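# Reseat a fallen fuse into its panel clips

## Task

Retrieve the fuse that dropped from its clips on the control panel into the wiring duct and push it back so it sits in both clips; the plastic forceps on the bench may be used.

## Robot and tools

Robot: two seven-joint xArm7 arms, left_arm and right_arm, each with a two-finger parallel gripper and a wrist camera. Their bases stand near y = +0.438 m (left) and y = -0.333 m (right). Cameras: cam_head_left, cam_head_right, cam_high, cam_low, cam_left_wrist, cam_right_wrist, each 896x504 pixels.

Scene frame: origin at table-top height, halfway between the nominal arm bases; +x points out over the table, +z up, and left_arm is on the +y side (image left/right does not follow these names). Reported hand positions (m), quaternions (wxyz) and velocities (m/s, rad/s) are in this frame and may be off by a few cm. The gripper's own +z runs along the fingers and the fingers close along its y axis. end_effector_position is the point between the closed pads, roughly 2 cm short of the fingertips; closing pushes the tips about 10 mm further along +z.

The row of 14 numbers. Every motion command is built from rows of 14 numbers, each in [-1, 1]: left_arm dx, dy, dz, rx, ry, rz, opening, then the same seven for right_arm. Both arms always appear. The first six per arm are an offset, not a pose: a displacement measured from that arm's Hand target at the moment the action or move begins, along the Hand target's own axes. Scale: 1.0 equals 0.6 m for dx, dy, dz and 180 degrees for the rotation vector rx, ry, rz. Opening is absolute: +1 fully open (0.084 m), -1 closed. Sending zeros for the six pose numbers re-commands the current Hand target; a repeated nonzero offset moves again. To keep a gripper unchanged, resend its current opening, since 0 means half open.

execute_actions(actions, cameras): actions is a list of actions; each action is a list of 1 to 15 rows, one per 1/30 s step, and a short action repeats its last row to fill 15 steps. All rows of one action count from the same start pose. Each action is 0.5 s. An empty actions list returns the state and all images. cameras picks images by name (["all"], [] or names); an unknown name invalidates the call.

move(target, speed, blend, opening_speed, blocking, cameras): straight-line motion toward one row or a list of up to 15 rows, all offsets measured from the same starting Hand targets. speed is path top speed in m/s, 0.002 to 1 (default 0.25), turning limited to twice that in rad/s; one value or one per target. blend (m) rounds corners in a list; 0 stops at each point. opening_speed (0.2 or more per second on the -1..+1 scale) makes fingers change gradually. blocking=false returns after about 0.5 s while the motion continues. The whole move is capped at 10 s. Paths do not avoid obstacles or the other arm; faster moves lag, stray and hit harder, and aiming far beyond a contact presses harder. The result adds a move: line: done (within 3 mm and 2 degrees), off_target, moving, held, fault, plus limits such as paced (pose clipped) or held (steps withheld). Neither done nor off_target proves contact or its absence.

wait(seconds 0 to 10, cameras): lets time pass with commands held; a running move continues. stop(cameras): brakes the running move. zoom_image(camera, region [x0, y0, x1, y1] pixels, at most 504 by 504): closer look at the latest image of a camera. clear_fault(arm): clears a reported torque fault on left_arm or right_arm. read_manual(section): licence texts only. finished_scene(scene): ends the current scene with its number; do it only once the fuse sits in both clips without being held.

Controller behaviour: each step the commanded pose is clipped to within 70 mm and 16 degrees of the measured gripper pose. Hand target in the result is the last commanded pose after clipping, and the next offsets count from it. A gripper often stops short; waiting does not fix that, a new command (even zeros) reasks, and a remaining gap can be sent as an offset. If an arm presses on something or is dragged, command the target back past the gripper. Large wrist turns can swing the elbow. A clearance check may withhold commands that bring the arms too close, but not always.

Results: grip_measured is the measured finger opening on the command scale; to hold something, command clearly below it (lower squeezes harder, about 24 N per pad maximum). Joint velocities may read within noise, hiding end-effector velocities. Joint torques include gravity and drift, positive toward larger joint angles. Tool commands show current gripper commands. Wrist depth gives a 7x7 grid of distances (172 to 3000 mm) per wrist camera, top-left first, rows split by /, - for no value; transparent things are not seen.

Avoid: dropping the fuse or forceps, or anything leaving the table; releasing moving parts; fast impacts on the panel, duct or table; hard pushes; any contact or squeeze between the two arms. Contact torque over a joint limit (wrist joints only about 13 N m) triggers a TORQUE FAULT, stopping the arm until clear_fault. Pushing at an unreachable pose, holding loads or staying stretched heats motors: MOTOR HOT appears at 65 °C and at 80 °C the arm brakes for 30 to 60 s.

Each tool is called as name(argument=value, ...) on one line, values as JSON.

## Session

execute_actions(actions=[])

Scene clock: 0.00 s.
left_arm: end_effector_position=(+0.7552, +0.3789, +0.1301) grip_measured=+1.00 end_effector_quat_wxyz=(-0.229, +0.767, +0.410, +0.437) | right_arm: end_effector_position=(+0.0749, -0.0710, +0.1542) grip_measured=+1.00 end_effector_quat_wxyz=(+0.664, +0.059, -0.702, +0.252)
Joint positions: left_arm=[-0.431 1.149 0.307 2.27 0.867 1.015 -1.76 0.084] | right_arm=[1.416 0.738 -0.592 1.226 0.606 2.262 -2.882 0.084]
Joint velocities: within noise
Joint torques (N m): no reading
Wrist depth (mm): cam_left_wrist=[1310 1443 1615 1818 2151 2538 2685 / 1372 1509 1698 1946 2286 2749 2805 / 1420 1600 1813 2068 2309 2309 2465 / 492 520 1893 1962 1957 1935 1957 / 424 423 1626 1702 1681 1690 1690 / 359 358 372 1375 1437 1434 1431 / 310 310 309 1199 1246 1241 1241] | cam_right_wrist=[227 272 2604 2364 2199 2026 1946 / 236 274 2575 2405 2206 2050 1968 / 278 322 2634 2474 2264 2062 2008 / 274 330 2624 2465 2279 2068 1979 / 269 348 2782 2501 2309 2165 2014 / 269 - 2805 2566 2340 2165 1991 / 258 - 2828 2528 2340 2151 1957]
Hand target: left_arm +0.7552, +0.3789, +0.1301; -0.229, +0.767, +0.410, +0.437 | right_arm +0.0749, -0.0710, +0.1542; +0.664, +0.059, -0.702, +0.252
Tool commands: left_gripper/opening=+1.0 right_gripper/opening=+1.0
camera_calibration:
cam_left_wrist: T_world_to_cam=[[0.831225, -0.555743, -0.0146584, -0.380119], [-0.296841, -0.421383, -0.856926, 0.560771], [0.470053, 0.716649, -0.515232, -0.429177], [0, 0, 0, 1]] pos_world=[0.68416, 0.332621, 0.253842]
cam_right_wrist: T_world_to_cam=[[-0.387346, 0.878578, -0.2794, 0.163014], [0.107647, -0.257885, -0.96016, 0.189021], [-0.915628, -0.401991, 0.00531426, 0.171731], [0, 0, 0, 1]] pos_world=[0.200037, -0.02544, 0.226124]

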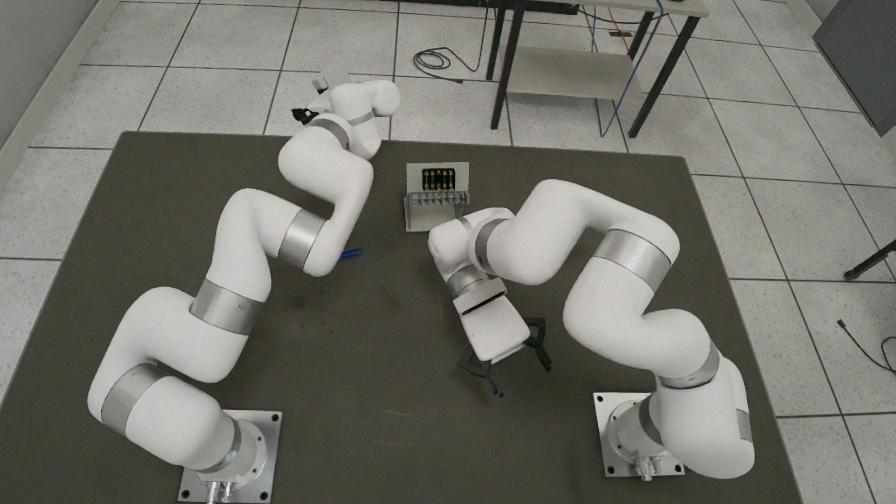

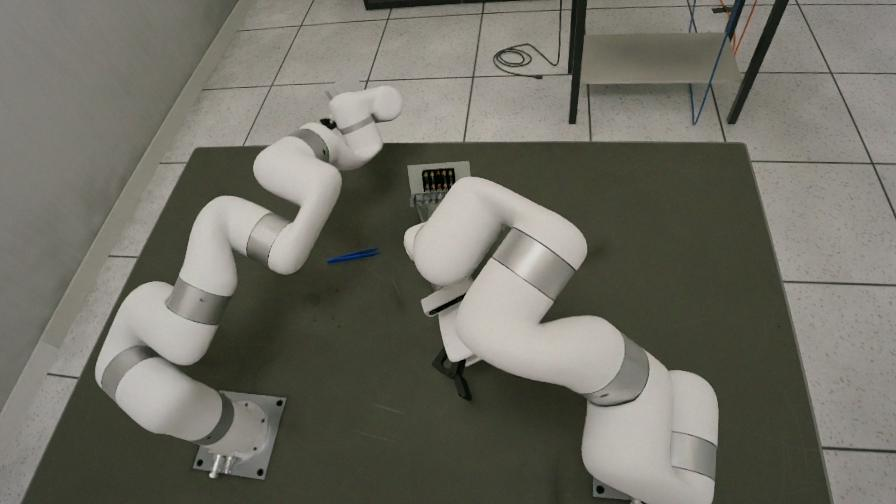

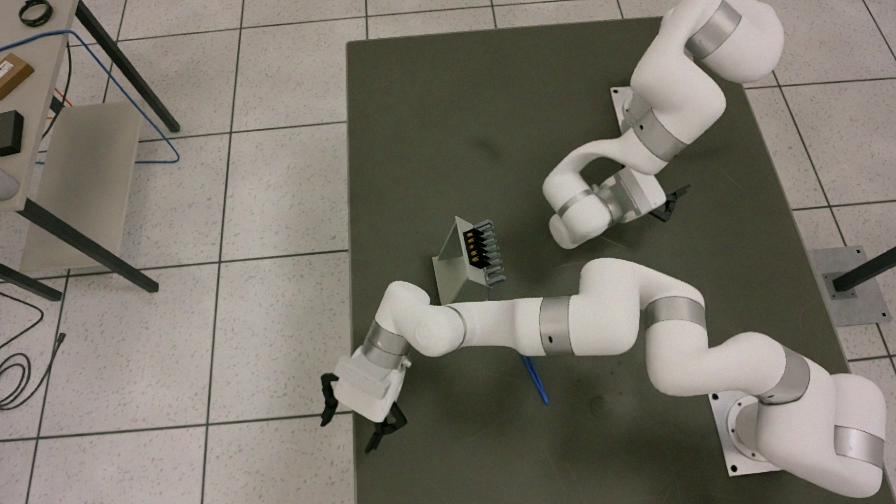

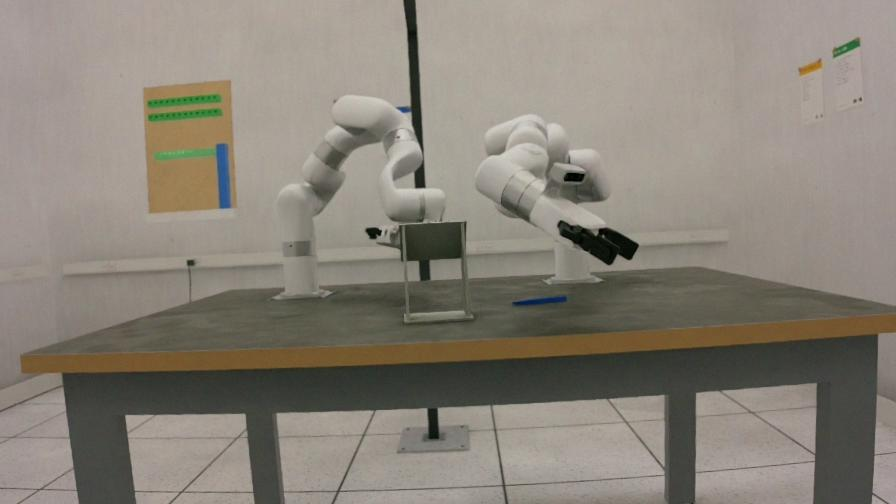

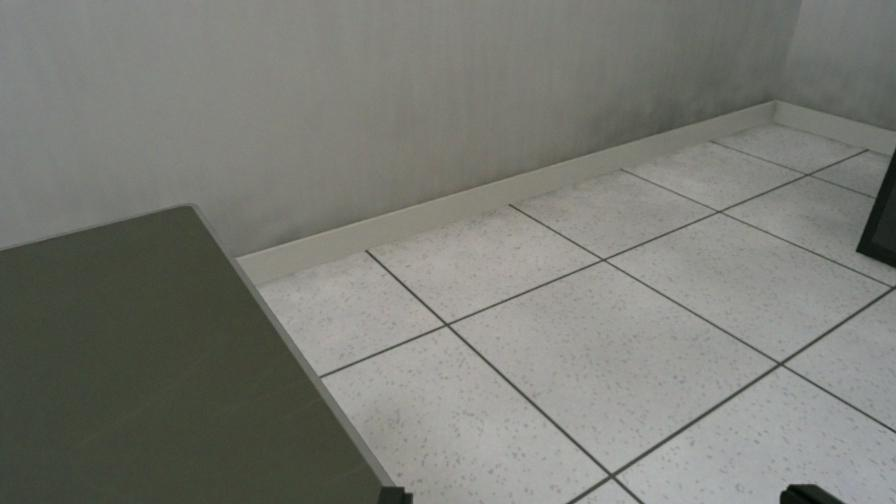

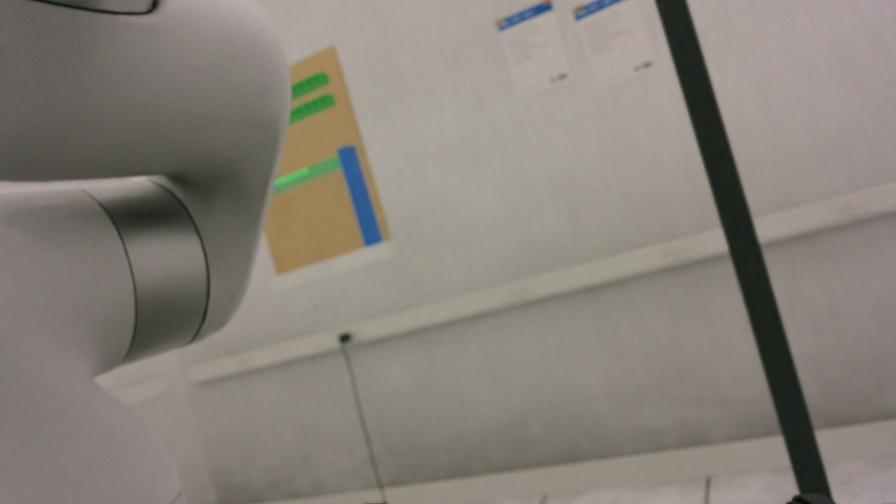

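zoom_image(camera="cam_head_left", region=[320, 140, 500, 280])

zoom_image(camera="cam_high", region=[410, 200, 570, 420])

zoom_image(camera="cam_head_right", region=[310, 150, 490, 290])

Scaled by 2.800 from the camera's 896x504 image, which has a finer 1280x720 frame.

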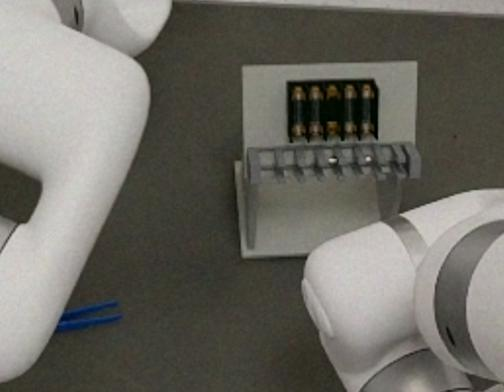

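Scaled by 2.291 from the camera's 896x504 image, which has a finer 1280x720 frame.

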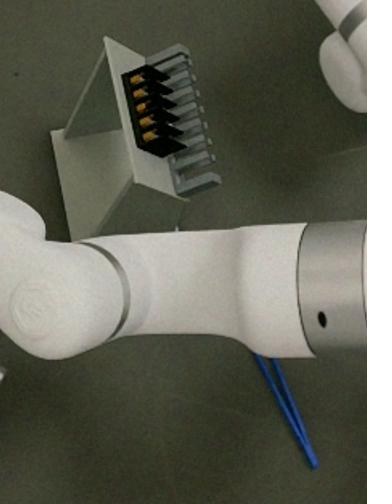

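Scaled by 2.800 from the camera's 896x504 image, which has a finer 1280x720 frame.

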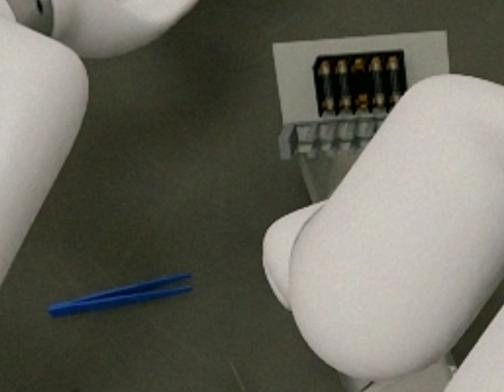

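move(target=[[0.182,-0.178,-0.25,0,0,0,1,0,0,0,0,0,0,1],[-0.132,-0.358,-0.453,-0.3655,-0.172,0.647,0,0,0,0,0,0,0,1]], speed=0.35, blend=0.03, cameras=["cam_left_wrist","cam_head_left"])

move(target=[0,0,0,0,0,0,0,0.275,-0.257,-0.239,0.877,-0.206,-0.259,0], speed=0.4, cameras=["cam_right_wrist","cam_head_left","cam_high"])

Scene clock: 84.10 s.
left_arm: end_effector_position=(+0.4236, +0.2722, +0.2005) grip_measured=-0.01 end_effector_quat_wxyz=(+0.000, +0.797, -0.604, +0.000) | right_arm: end_effector_position=(+0.0749, -0.0710, +0.1542) grip_measured=+1.00 end_effector_quat_wxyz=(+0.664, +0.059, -0.702, +0.252)
Joint positions: left_arm=[-0.608 0.055 0.26 1.098 -0.017 1.046 0.957 0.044] | right_arm=[1.416 0.738 -0.592 1.226 0.606 2.262 -2.882 0.084]
Joint torques (N m): left_arm=[2.89 -17.99 1.37 29.7 -3.8 -0.72 0.92] | right_arm=[0.27 -31.66 -7.64 10.91 0.36 2.53 0.14]
Wrist depth (mm): cam_left_wrist=[327 327 323 253 327 328 327 / 328 328 328 328 327 327 328 / 328 328 328 328 328 328 327 / 328 327 328 328 327 328 328 / 328 328 328 328 328 328 328 / 328 328 328 328 328 328 328 / 329 329 328 328 328 328 328] | cam_right_wrist=[227 272 2585 2414 2249 1996 1951 / 235 274 2575 2431 2242 2014 1919 / 279 321 2566 2465 2302 2044 1930 / 274 330 2644 2465 2279 2125 1962 / 269 349 2738 2519 2333 2172 2020 / 270 - 2816 2538 2317 2172 2026 / 258 - 2863 2595 2356 2206 1914]
Hand target: left_arm +0.4236, +0.2722, +0.2005; +0.000, +0.797, -0.604, +0.000 | right_arm +0.0749, -0.0710, +0.1542; +0.664, +0.059, -0.702, +0.252
Off the commanded pose: left_arm 0.000 m, 0 deg | right_arm 0.000 m, 0 deg.
MOTOR HOT: joint 4 (elbow) of the left arm reports 67 °C; the controller stops that arm at 80 °C. To cool a motor, set the load down, stop pushing, or move to a pose that needs little force. At that limit the left arm can sag while its brakes close.
move: done
camera_calibration:
cam_left_wrist: T_world_to_cam=[[-0.966763, -0.255312, -0.0136, 0.516969], [-0.255358, 0.966845, 0.00167968, -0.0899087], [0.0127203, 0.00509673, -0.999906, 0.323967], [0, 0, 0, 1]] pos_world=[0.472707, 0.217265, 0.331119]
Images, in order (width x height): cam_head_left 896x504, cam_left_wrist 896x504.

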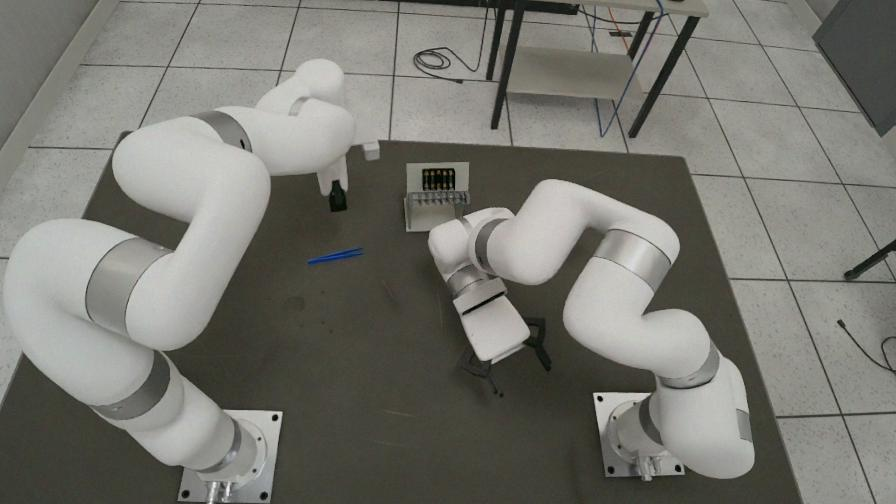

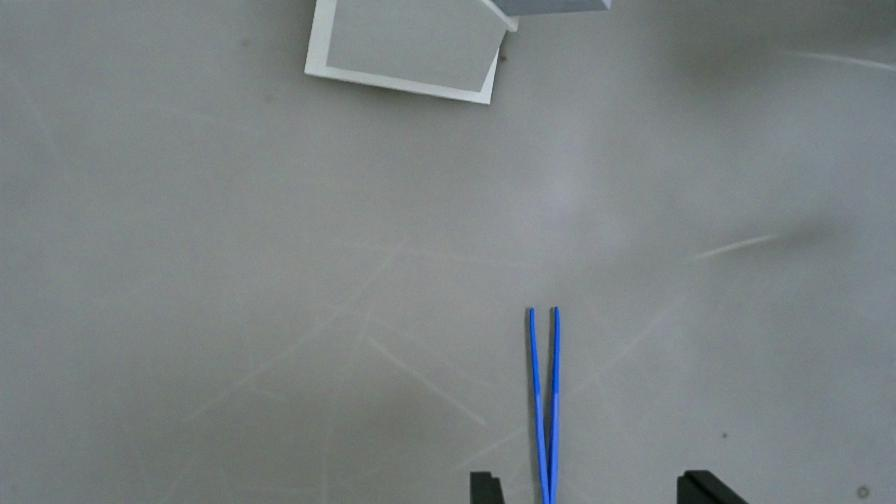

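Scene clock: 88.40 s.
left_arm: end_effector_position=(+0.4236, +0.2722, +0.2005) grip_measured=-0.01 end_effector_quat_wxyz=(+0.000, +0.797, -0.604, +0.000) | right_arm: end_effector_position=(+0.2500, -0.1012, +0.3542) grip_measured=-0.01 end_effector_quat_wxyz=(-0.074, +0.872, +0.036, +0.483)
Joint positions: left_arm=[-0.608 0.055 0.26 1.098 -0.017 1.046 0.957 0.044] | right_arm=[1.756 -1.101 -0.249 0.384 -1.25 1.425 -4.579 0.044]
Joint torques (N m): left_arm=[3.23 -18.85 1.09 26.2 -3.74 -1.68 0.82] | right_arm=[9.06 -2.81 2.15 17.99 -4.39 -2.4 -1.64]
Wrist depth (mm): cam_left_wrist=[328 328 323 253 327 327 327 / 328 328 328 328 328 328 328 / 328 328 328 327 327 329 328 / 328 328 328 328 328 328 328 / 328 328 328 328 328 328 328 / 328 328 329 329 328 328 328 / 328 328 328 328 328 328 328] | cam_right_wrist=[2793 - 2465 2389 2381 1638 1615 / 2771 - 2604 2595 2492 2439 2911 / 2760 - 2727 2685 2624 2595 2414 / 2474 2492 2381 2279 2249 1772 1698 / 2199 2099 2062 764 739 1877 698 / 725 705 455 665 654 638 619 / 641 613 505 582 585 571 557]
Hand target: left_arm +0.4236, +0.2722, +0.2005; +0.000, +0.797, -0.604, +0.000 | right_arm +0.2500, -0.1012, +0.3542; -0.074, +0.872, +0.036, +0.483
Off the commanded pose: left_arm 0.000 m, 0 deg | right_arm 0.000 m, 0 deg.
MOTOR HOT: still on. Joint 4 (elbow) of the left arm reports 68 °C.
move: done
camera_calibration:
cam_right_wrist: T_world_to_cam=[[0.105942, -0.991144, -0.0800577, -0.0698957], [-0.526473, 0.0123911, -0.850102, 0.501297], [0.843565, 0.13221, -0.520498, 0.1194], [0, 0, 0, 1]] pos_world=[0.170603, -0.0912742, 0.482705]
Images, in order (width x height): cam_head_left 896x504, cam_high 896x504, cam_right_wrist 896x504.

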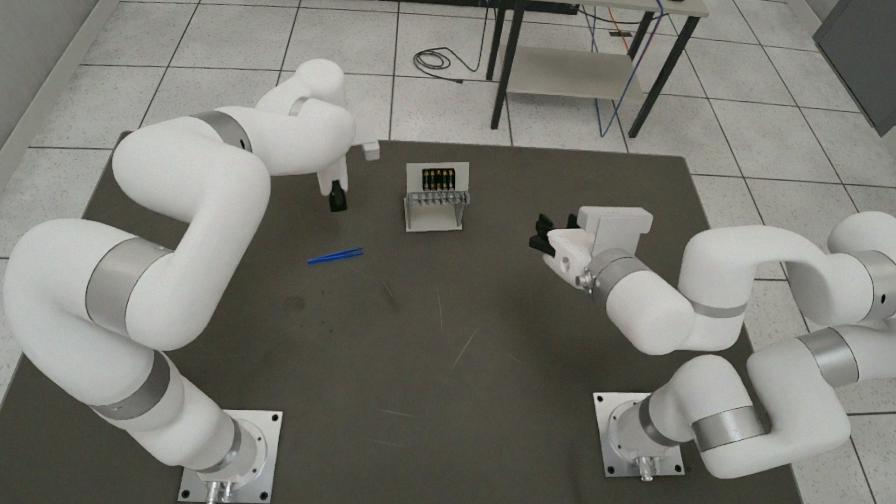

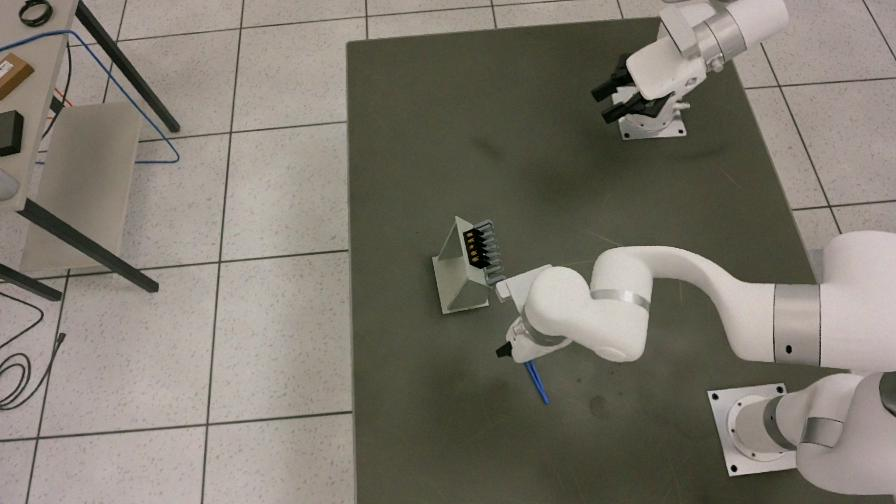

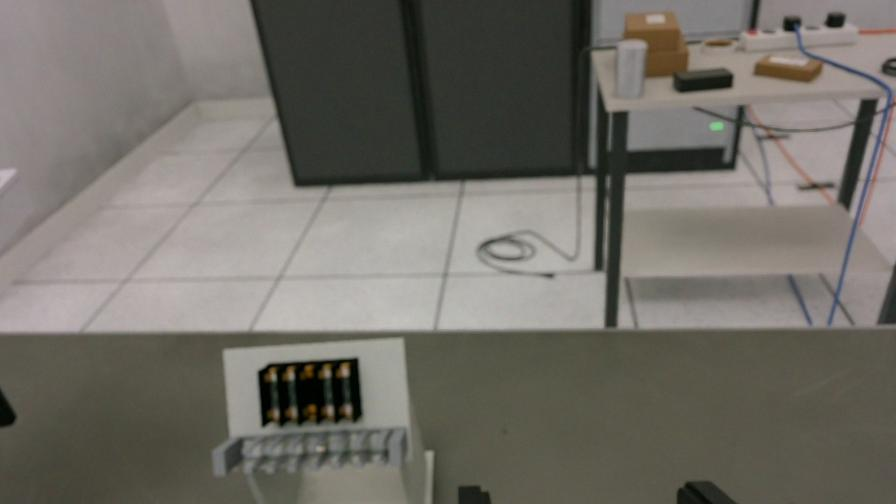

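move(target=[-0.0118,0.0243,0.1667,0,0,-0.005,0,-0.131,-0.22,0.316,0,0,0,0], speed=0.25, cameras=["cam_left_wrist","cam_right_wrist"])

zoom_image(camera="cam_right_wrist", region=[240, 130, 640, 355])

Scene clock: 117.83 s.
left_arm: end_effector_position=(+0.4076, +0.2751, +0.1005) grip_measured=-0.01 end_effector_quat_wxyz=(+0.000, +0.802, -0.598, +0.000) | right_arm: end_effector_position=(+0.3491, +0.0606, +0.2007) grip_measured=-0.01 end_effector_quat_wxyz=(-0.074, +0.872, +0.036, +0.483)
Joint positions: left_arm=[-0.607 0.157 0.252 0.906 -0.058 0.755 0.965 0.044] | right_arm=[1.92 -0.05 -0.825 0.736 -1.627 0.751 -3.989 0.044]
Joint torques (N m): left_arm=[4.75 -18.09 -0.81 19.24 -3.51 -4.47 0.9] | right_arm=[-9.8 -8.21 -2.86 21.12 3.04 -1.07 1.53]
Wrist depth (mm): cam_left_wrist=[228 228 228 228 228 228 228 / 228 228 228 228 228 228 228 / 228 228 228 228 228 228 228 / 228 228 228 228 228 228 228 / 228 228 228 229 228 228 229 / 228 229 228 229 229 229 228 / 228 229 229 228 228 228 229] | cam_right_wrist=[2556 - 2405 2317 2302 1589 1300 / 2575 - 2624 2474 2405 2340 2614 / 2510 2782 2556 2510 2448 1776 2279 / 2249 2206 2279 284 280 562 1529 / 566 571 561 285 277 477 487 / 473 487 478 281 279 279 431 / 412 431 421 396 398 386 388]
Hand target: left_arm +0.4076, +0.2751, +0.1005; +0.000, +0.802, -0.598, +0.000 | right_arm +0.3491, +0.0606, +0.2007; -0.074, +0.872, +0.036, +0.483
Off the commanded pose: left_arm 0.000 m, 0 deg | right_arm 0.000 m, 0 deg.
MOTOR HOT: still on. Joint 4 (elbow) of the left arm reports 67 °C.
move: done
camera_calibration:
cam_left_wrist: T_world_to_cam=[[-0.962635, -0.27046, -0.0136296, 0.503391], [-0.270506, 0.962717, 0.00169146, -0.0893176], [0.0126639, 0.00531515, -0.999906, 0.224128], [0, 0, 0, 1]] pos_world=[0.457582, 0.220943, 0.231119]
cam_right_wrist: T_world_to_cam=[[0.1059, -0.991142, -0.080147, 0.0677244], [-0.52653, 0.012481, -0.850065, 0.420972], [0.843535, 0.132222, -0.520544, -0.0654633], [0, 0, 0, 1]] pos_world=[0.269703, 0.070526, 0.329205]
Images, in order (width x height): cam_left_wrist 896x504, cam_right_wrist 896x504.

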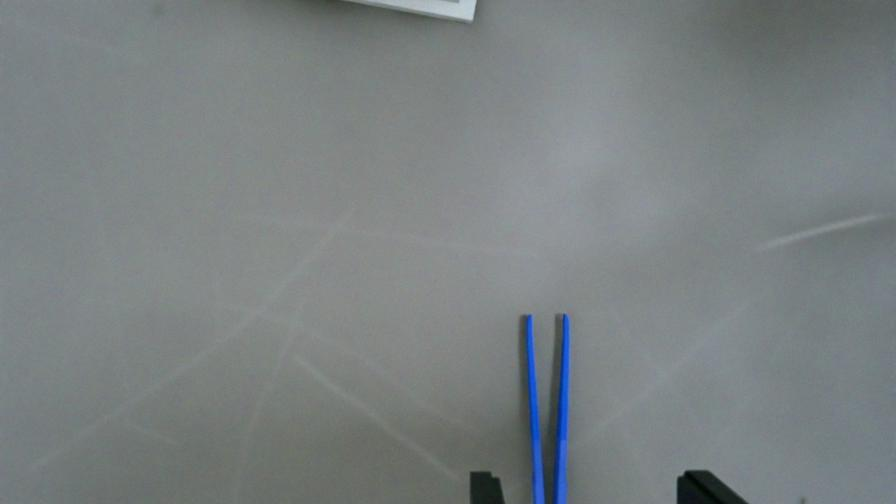

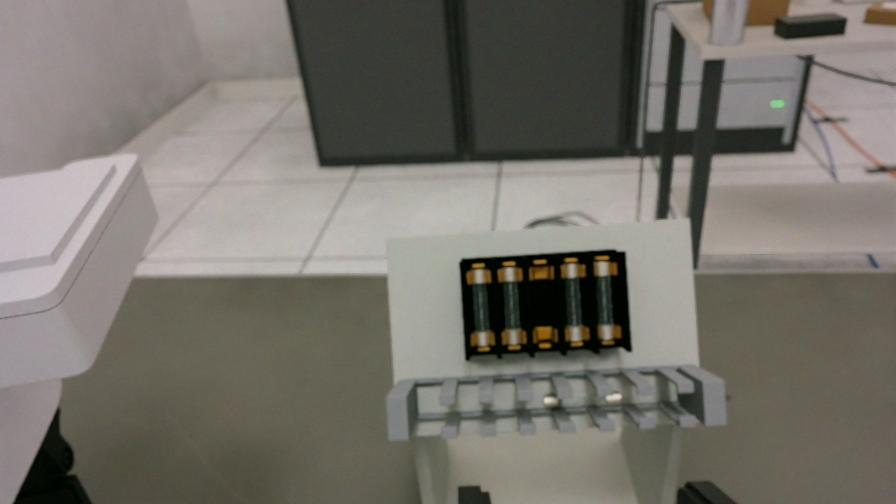

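Scaled by 1.260 from the camera's 896x504 image, which has a finer 1280x720 frame.

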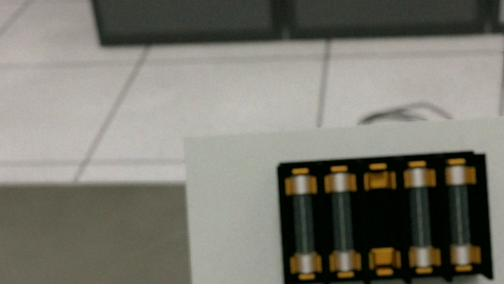

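zoom_image(camera="cam_right_wrist", region=[380, 240, 740, 450])

Scaled by 1.400 from the camera's 896x504 image, which has a finer 1280x720 frame.

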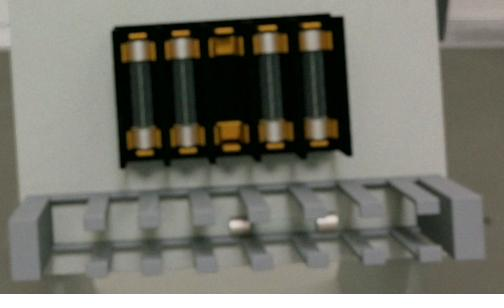

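move(target=[0,0.0014,0.1308,0,0,0,0,0,0,-0.2,0,0,0,0], speed=0.2)

move(target=[0,0,0,0,0,0,-0.8,0,0,0,0,0,0,0], opening_speed=1)

move(target=[0,0,-0.2,0,0,0,-0.8,0,0,0,0,0,0,0], speed=0.2, cameras=["cam_left_wrist","cam_right_wrist"])

zoom_image(camera="cam_left_wrist", region=[440, 300, 740, 504])

Scene clock: 172.33 s.
left_arm: end_effector_position=(+0.4067, +0.2748, +0.0220) grip_measured=-0.01 end_effector_quat_wxyz=(+0.000, +0.802, -0.598, +0.000) | right_arm: end_effector_position=(+0.2488, +0.0410, +0.2635) grip_measured=-0.01 end_effector_quat_wxyz=(-0.074, +0.872, +0.036, +0.483)
Joint positions: left_arm=[-0.588 0.336 0.222 0.869 -0.141 0.545 1.023 0.044] | right_arm=[2.019 -0.41 -0.558 0.61 -1.414 1.176 -4.131 0.044]
Joint torques (N m): left_arm=[4.77 -20.25 -0.53 24.36 -3.57 -4.5 0.85] | right_arm=[9.84 -14.99 8.98 17.12 1.91 1.24 -1.64]
Wrist depth (mm): cam_left_wrist=[- - - - - - - / - - - - - - - / - - - - - - - / - - - - - - - / - - - - - - - / - - - - - - - / - - - - - - -] | cam_right_wrist=[2556 - 2519 2448 2422 1458 1449 / 2439 - 2696 2585 2538 2457 2771 / 266 2839 2760 2685 2538 1919 2364 / 270 2235 2257 404 398 1665 1622 / 231 622 654 403 395 587 577 / 298 379 559 530 526 520 503 / 312 366 501 479 471 465 451]
Hand target: left_arm +0.4067, +0.2748, +0.0220; +0.000, +0.802, -0.598, +0.000 | right_arm +0.2488, +0.0410, +0.2635; -0.074, +0.872, +0.036, +0.483
Off the commanded pose: left_arm 0.000 m, 0 deg | right_arm 0.000 m, 0 deg.
MOTOR HOT: still on. Joint 4 (elbow) of the left arm reports 64 °C.
move: done

Scene clock: 173.37 s.
left_arm: end_effector_position=(+0.4067, +0.2748, +0.0220) grip_measured=-0.82 end_effector_quat_wxyz=(+0.000, +0.802, -0.598, +0.000) | right_arm: end_effector_position=(+0.2488, +0.0410, +0.2635) grip_measured=-0.01 end_effector_quat_wxyz=(-0.074, +0.872, +0.036, +0.483)
Joint positions: left_arm=[-0.588 0.336 0.222 0.869 -0.141 0.545 1.023 0.008] | right_arm=[2.019 -0.41 -0.558 0.61 -1.414 1.176 -4.132 0.044]
Joint torques (N m): left_arm=[0.99 -12.68 -1 10.2 -0.74 0.78 0.59] | right_arm=[9.69 -15.02 8.59 17.43 1.89 1.04 -1.55]
Wrist depth (mm): cam_left_wrist=[- - - - - - - / - - - - - - - / - - - - - - - / - - - - - - - / - - - - - - - / - - - - - - - / - - - - - - -] | cam_right_wrist=[2585 - 2501 2439 2381 1471 1431 / 2501 - 2696 2595 2538 2439 2749 / 266 2839 2738 2595 2547 1908 2356 / 270 2257 2242 405 399 1657 1649 / 231 620 652 403 393 584 575 / 298 377 558 531 525 520 503 / 312 364 499 478 472 467 452]
Hand target: left_arm +0.4067, +0.2748, +0.0220; +0.000, +0.802, -0.598, +0.000 | right_arm +0.2488, +0.0410, +0.2635; -0.074, +0.872, +0.036, +0.483
Off the commanded pose: left_arm 0.000 m, 0 deg | right_arm 0.000 m, 0 deg.
MOTOR HOT: still on. Joint 4 (elbow) of the left arm reports 64 °C.
move: done

Scene clock: 174.47 s.
left_arm: end_effector_position=(+0.4068, +0.2748, +0.1419) grip_measured=-0.82 end_effector_quat_wxyz=(+0.000, +0.802, -0.598, +0.000) | right_arm: end_effector_position=(+0.2488, +0.0410, +0.2635) grip_measured=-0.01 end_effector_quat_wxyz=(-0.074, +0.872, +0.036, +0.483)
Joint positions: left_arm=[-0.613 0.079 0.257 0.946 -0.027 0.871 0.941 0.008] | right_arm=[2.019 -0.41 -0.558 0.61 -1.414 1.176 -4.132 0.044]
Joint torques (N m): left_arm=[-4.47 -25.29 2.1 28.91 3.73 -0.8 -0.96] | right_arm=[9.84 -14.88 8.15 17.22 1.57 0.74 -1.52]
Wrist depth (mm): cam_left_wrist=[269 269 265 267 270 270 270 / 269 269 269 270 270 270 270 / 269 270 269 270 270 270 270 / 269 269 269 270 270 270 270 / 269 269 270 269 270 270 270 / 269 269 269 270 270 270 270 / 269 269 269 269 269 270 270] | cam_right_wrist=[2414 - 2483 2422 2389 1455 1452 / 266 - 2654 2585 2510 2389 2749 / 277 2863 2727 2624 2519 1898 2317 / 273 2279 2271 404 398 1657 1634 / 270 647 657 404 394 585 575 / 283 569 561 531 526 522 502 / 492 495 499 478 471 467 452]
Hand target: left_arm +0.4068, +0.2748, +0.1420; +0.000, +0.802, -0.598, +0.000 | right_arm +0.2488, +0.0410, +0.2635; -0.074, +0.872, +0.036, +0.483
Off the commanded pose: left_arm 0.000 m, 0 deg | right_arm 0.000 m, 0 deg.
MOTOR HOT: still on. Joint 4 (elbow) of the left arm reports 64 °C.
move: done
camera_calibration:
cam_left_wrist: T_world_to_cam=[[-0.962636, -0.270458, -0.0135604, 0.503087], [-0.270506, 0.962717, 0.00181478, -0.0893492], [0.012564, 0.00541513, -0.999906, 0.26566], [0, 0, 0, 1]] pos_world=[0.456782, 0.220643, 0.272619]
cam_right_wrist: T_world_to_cam=[[0.10589, -0.991143, -0.0801414, 0.0639528], [-0.526485, 0.0124889, -0.850093, 0.421792], [0.843564, 0.132209, -0.520499, 0.0544032], [0, 0, 0, 1]] pos_world=[0.169403, 0.050926, 0.392005]
Images, in order (width x height): cam_left_wrist 896x504, cam_right_wrist 896x504.

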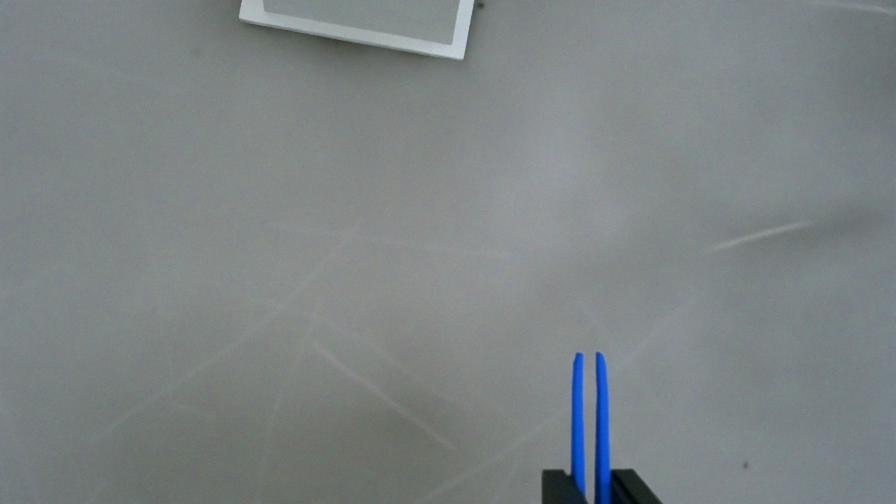

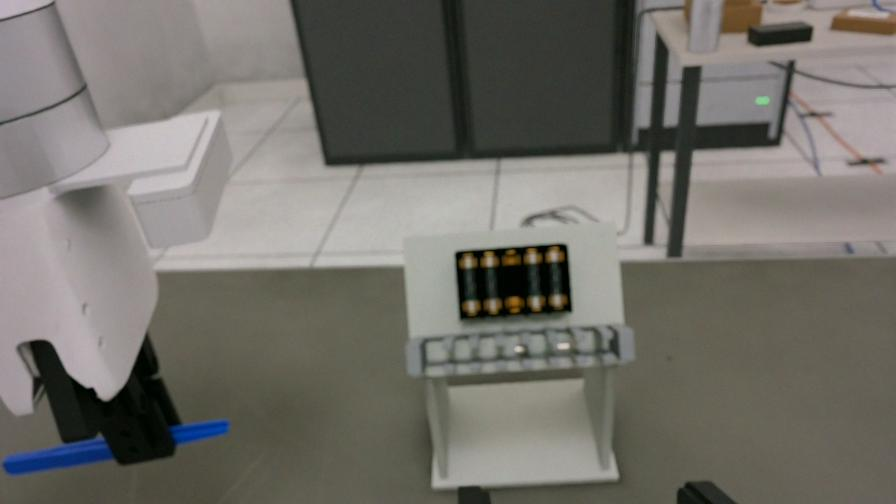

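Scaled by 1.680 from the camera's 896x504 image, which has a finer 1280x720 frame.

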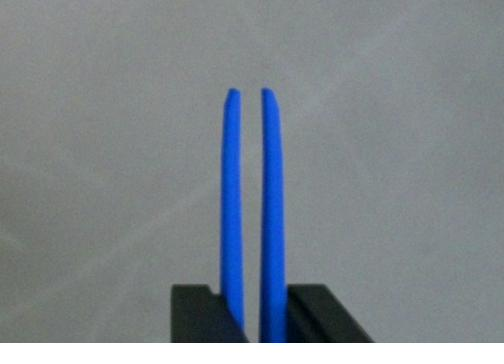

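zoom_image(camera="cam_right_wrist", region=[400, 230, 650, 390])

move(target=[0,0,0,0,0,0,-0.73,-0.131,-0.245,0.05,0,0,0,0], speed=0.2, cameras=["cam_right_wrist","cam_left_wrist"])

zoom_image(camera="cam_left_wrist", region=[440, 300, 740, 504])

Scaled by 2.016 from the camera's 896x504 image, which has a finer 1280x720 frame.

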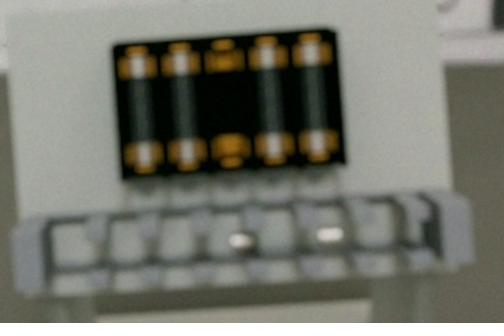

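Scene clock: 213.20 s.
left_arm: end_effector_position=(+0.4068, +0.2748, +0.1420) grip_measured=-0.75 end_effector_quat_wxyz=(+0.000, +0.802, -0.598, +0.000) | right_arm: end_effector_position=(+0.2123, +0.1915, +0.1949) grip_measured=-0.01 end_effector_quat_wxyz=(-0.074, +0.872, +0.036, +0.483)
Joint positions: left_arm=[-0.613 0.079 0.257 0.946 -0.027 0.871 0.941 0.011] | right_arm=[2.064 0.287 -0.588 1.06 -1.168 0.91 -4.049 0.044]
Joint torques (N m): left_arm=[-4.48 -24.78 2.28 28.68 3.89 -1.87 -0.8] | right_arm=[-10.23 -20.36 -0.53 21.04 2.53 -1.11 -1.62]
Wrist depth (mm): cam_left_wrist=[269 269 266 266 270 270 270 / 269 269 270 270 270 271 270 / 269 269 270 270 270 270 271 / 269 270 269 270 270 270 270 / 269 269 270 270 270 270 270 / 269 269 270 270 270 270 270 / 269 269 270 270 270 270 271] | cam_right_wrist=[2286 - 221 2431 2422 2340 2364 / 2405 - 230 2575 2519 377 373 / 2340 - 243 2405 2381 377 372 / 694 667 654 594 609 378 428 / 587 566 531 508 510 483 468 / 495 481 468 456 446 435 425 / 435 426 418 409 397 390 380]
Hand target: left_arm +0.4068, +0.2748, +0.1420; +0.000, +0.802, -0.598, +0.000 | right_arm +0.2123, +0.1915, +0.1949; -0.074, +0.872, +0.036, +0.483
Off the commanded pose: left_arm 0.000 m, 0 deg | right_arm 0.000 m, 0 deg.
MOTOR HOT: still on. Joint 4 (elbow) of the left arm reports 69 °C.
move: done
camera_calibration:
cam_left_wrist: T_world_to_cam=[[-0.962635, -0.27046, -0.0136296, 0.503105], [-0.270506, 0.962717, 0.00169146, -0.0893153], [0.0126639, 0.00531515, -0.999906, 0.265635], [0, 0, 0, 1]] pos_world=[0.456782, 0.220643, 0.272619]
cam_right_wrist: T_world_to_cam=[[0.1059, -0.991142, -0.080147, 0.211477], [-0.52653, 0.012481, -0.850065, 0.342431], [0.843535, 0.132222, -0.520544, 0.029521], [0, 0, 0, 1]] pos_world=[0.133003, 0.201426, 0.323405]
Images, in order (width x height): cam_left_wrist 896x504, cam_right_wrist 896x504.

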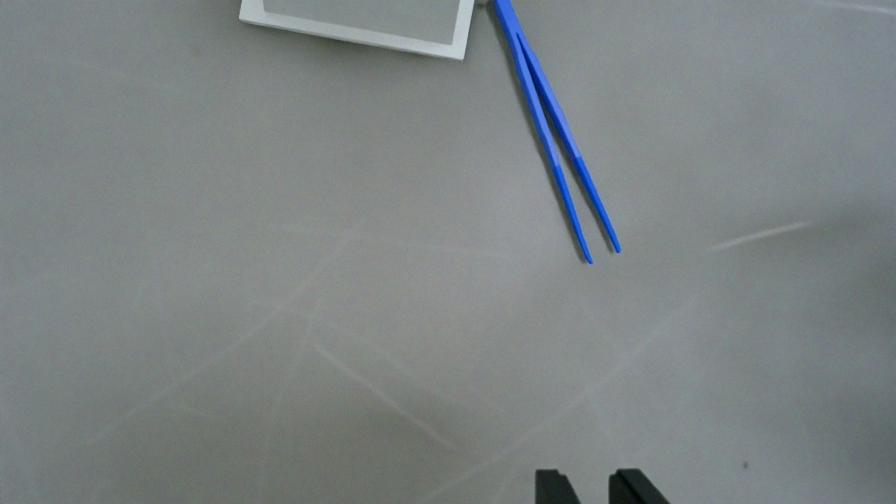

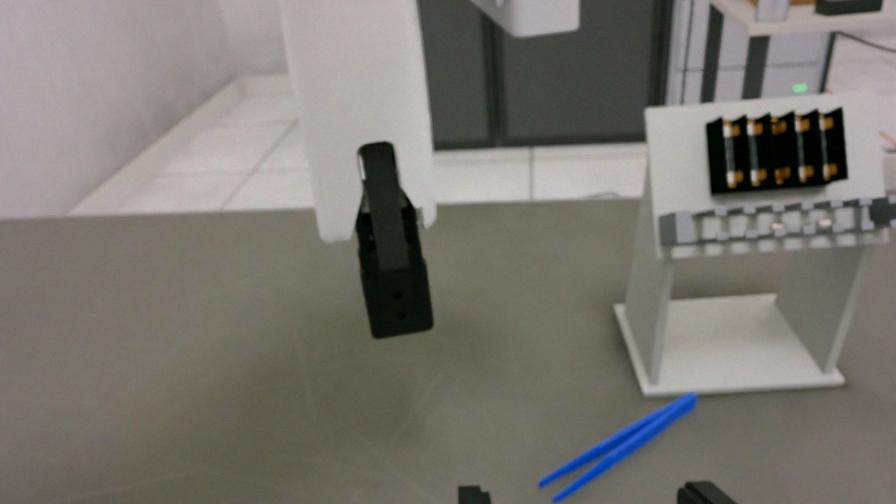

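Scaled by 1.680 from the camera's 896x504 image, which has a finer 1280x720 frame.

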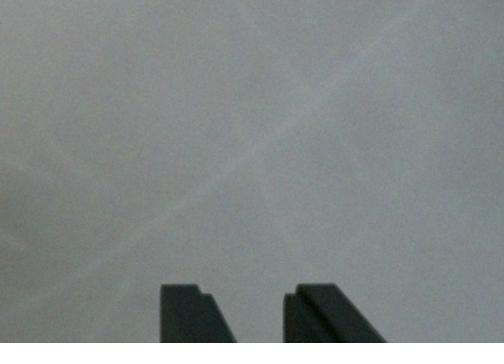

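move(target=[0,0,0,0,0,-0.556,-0.4,0,0,0,0,0,0,0], speed=0.6)

move(target=[0,0,0,0,0,-0.556,-0.4,0,0,0,0,0,0,0], speed=0.6, cameras=["cam_left_wrist"])

Scene clock: 262.97 s.
left_arm: end_effector_position=(+0.4068, +0.2748, +0.1420) grip_measured=-0.42 end_effector_quat_wxyz=(+0.000, +0.973, +0.231, +0.000) | right_arm: end_effector_position=(+0.2123, +0.1915, +0.1949) grip_measured=-0.01 end_effector_quat_wxyz=(-0.074, +0.872, +0.036, +0.483)
Joint positions: left_arm=[-0.684 0.081 0.329 0.946 -0.035 0.871 -0.8 0.026] | right_arm=[2.064 0.287 -0.588 1.06 -1.168 0.91 -4.049 0.044]
Joint torques (N m): left_arm=[-4.38 -24.58 2.3 20.5 3.63 -4.41 -1.03] | right_arm=[-10.01 -20.71 -0.58 21.11 2.46 -0.76 -1.6]
Wrist depth (mm): cam_left_wrist=[272 271 271 270 269 269 268 / 272 271 271 270 270 269 268 / 272 271 271 271 269 269 269 / 272 272 271 270 270 269 268 / 272 271 271 270 269 269 268 / 272 271 271 271 269 269 268 / 272 271 271 270 270 269 268] | cam_right_wrist=[2158 - 235 256 2356 2340 2364 / 2264 - 245 267 2547 377 374 / 2286 - 261 283 2340 376 372 / 695 642 292 593 609 378 427 / 585 566 517 514 511 482 467 / 494 482 467 457 446 435 424 / 436 426 416 408 396 391 381]
Hand target: left_arm +0.4068, +0.2748, +0.1420; +0.000, +0.973, +0.231, +0.000 | right_arm +0.2123, +0.1915, +0.1949; -0.074, +0.872, +0.036, +0.483
Off the commanded pose: left_arm 0.000 m, 0 deg | right_arm 0.000 m, 0 deg.
MOTOR HOT: still on. Joint 4 (elbow) of the left arm reports 70 °C.
move: done

Scene clock: 265.10 s.
left_arm: end_effector_position=(+0.4068, +0.2748, +0.1420) grip_measured=-0.42 end_effector_quat_wxyz=(+0.000, +0.448, +0.894, +0.000) | right_arm: end_effector_position=(+0.2123, +0.1915, +0.1949) grip_measured=-0.01 end_effector_quat_wxyz=(-0.074, +0.872, +0.036, +0.483)
Joint positions: left_arm=[-0.759 0.083 0.405 0.946 -0.043 0.871 -2.54 0.026] | right_arm=[2.064 0.287 -0.588 1.06 -1.168 0.91 -4.049 0.044]
Joint torques (N m): left_arm=[-4.22 -24.49 2.13 20.43 3.98 -4.22 -0.87] | right_arm=[-9.49 -20.51 -0.47 20.97 2.45 -0.67 -1.6]
Wrist depth (mm): cam_left_wrist=[274 274 273 273 272 272 271 / 273 273 273 272 271 271 270 / 273 272 272 272 271 270 270 / 273 272 272 272 271 270 270 / 272 272 272 271 270 270 269 / 272 271 271 270 270 269 269 / 271 271 271 270 270 269 269] | cam_right_wrist=[2348 - 225 2389 2414 2302 2364 / 2405 2816 244 247 2538 378 374 / 2356 2685 263 261 2389 376 372 / 697 675 618 584 608 378 427 / 584 566 534 500 512 480 468 / 497 480 470 456 445 435 424 / 436 426 418 408 396 391 380]
Hand target: left_arm +0.4068, +0.2748, +0.1420; +0.000, +0.448, +0.894, +0.000 | right_arm +0.2123, +0.1915, +0.1949; -0.074, +0.872, +0.036, +0.483
Off the commanded pose: left_arm 0.000 m, 0 deg | right_arm 0.000 m, 0 deg.
MOTOR HOT: still on. Joint 4 (elbow) of the left arm reports 70 °C.
move: done
camera_calibration:
cam_left_wrist: T_world_to_cam=[[0.810421, 0.585655, -0.0150226, -0.453329], [0.585739, -0.810498, 0.00157278, 0.0496342], [-0.0112547, -0.0100739, -0.999886, 0.279637], [0, 0, 0, 1]] pos_world=[0.341462, 0.30854, 0.272717]
Images, in order (width x height): cam_left_wrist 896x504.

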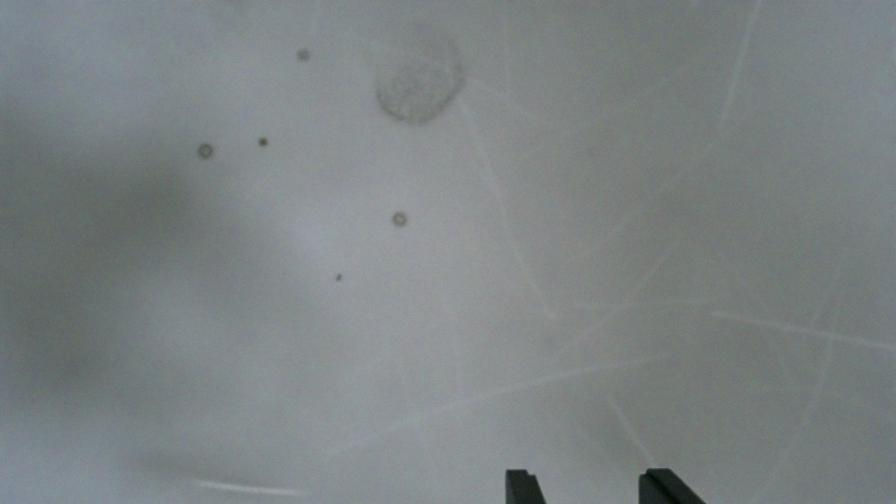

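move(target=[-0.129,-0.0887,0.0867,0,0,0,-0.4,0,0,0,0,0,0,0], speed=0.2, cameras=["cam_left_wrist","cam_right_wrist"])

Scene clock: 273.53 s.
left_arm: end_effector_position=(+0.4105, +0.1810, +0.0900) grip_measured=-0.42 end_effector_quat_wxyz=(+0.000, +0.448, +0.894, +0.000) | right_arm: end_effector_position=(+0.2123, +0.1915, +0.1949) grip_measured=-0.01 end_effector_quat_wxyz=(-0.074, +0.872, +0.036, +0.483)
Joint positions: left_arm=[-0.832 0.309 0.314 1.071 -0.135 0.781 -2.648 0.026] | right_arm=[2.064 0.287 -0.588 1.06 -1.168 0.91 -4.049 0.044]
Joint torques (N m): left_arm=[-4.65 -21.26 -0.33 27.39 -3.66 -4.31 -0.83] | right_arm=[-9.71 -20.68 -0.89 21.23 2.39 -0.32 -1.66]
Wrist depth (mm): cam_left_wrist=[221 221 221 220 220 220 220 / 221 220 220 220 220 220 219 / 220 220 220 219 219 219 219 / 220 220 219 219 219 219 219 / 219 219 219 219 218 218 218 / 219 219 218 218 218 218 218 / 218 218 218 218 218 217 217] | cam_right_wrist=[2422 - - - 229 1369 2372 / 2364 - - - 238 375 373 / 2381 2782 2556 320 254 352 371 / 695 673 645 624 269 376 426 / 584 566 548 520 300 476 468 / 497 482 469 457 359 435 425 / 436 426 419 408 395 390 381]
Hand target: left_arm +0.4105, +0.1810, +0.0900; +0.000, +0.448, +0.894, +0.000 | right_arm +0.2123, +0.1915, +0.1949; -0.074, +0.872, +0.036, +0.483
Off the commanded pose: left_arm 0.000 m, 0 deg | right_arm 0.000 m, 0 deg.
MOTOR HOT: still on. Joint 4 (elbow) of the left arm reports 68 °C.
move: done
camera_calibration:
cam_left_wrist: T_world_to_cam=[[0.810376, 0.585718, -0.0149997, -0.402097], [0.585804, -0.810451, 0.00171199, -0.0284807], [-0.0111537, -0.0101742, -0.999886, 0.226726], [0, 0, 0, 1]] pos_world=[0.345062, 0.21474, 0.220717]
cam_right_wrist: T_world_to_cam=[[0.10589, -0.991143, -0.0801414, 0.211476], [-0.526485, 0.0124889, -0.850093, 0.342432], [0.843564, 0.132209, -0.520499, 0.0295052], [0, 0, 0, 1]] pos_world=[0.133003, 0.201426, 0.323405]
Images, in order (width x height): cam_left_wrist 896x504, cam_right_wrist 896x504.

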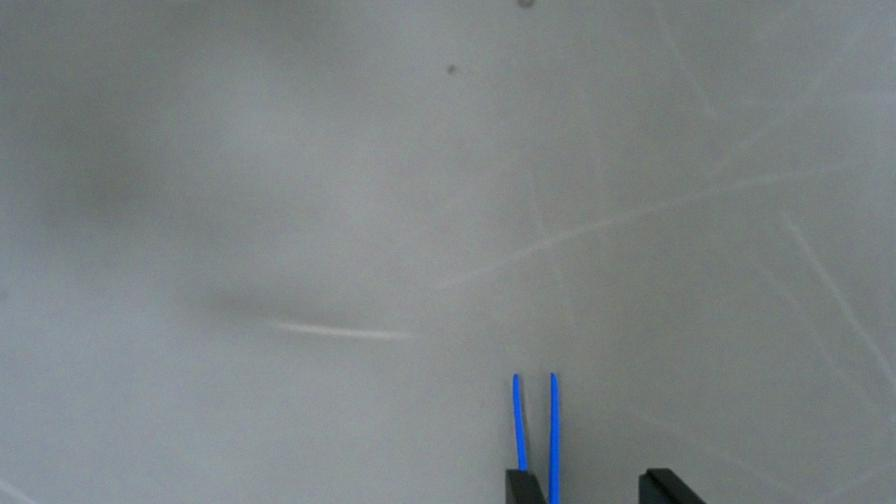

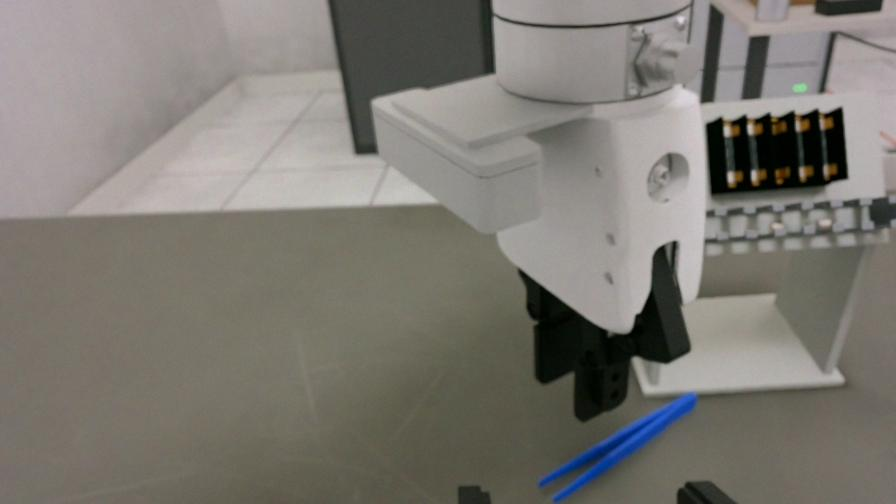

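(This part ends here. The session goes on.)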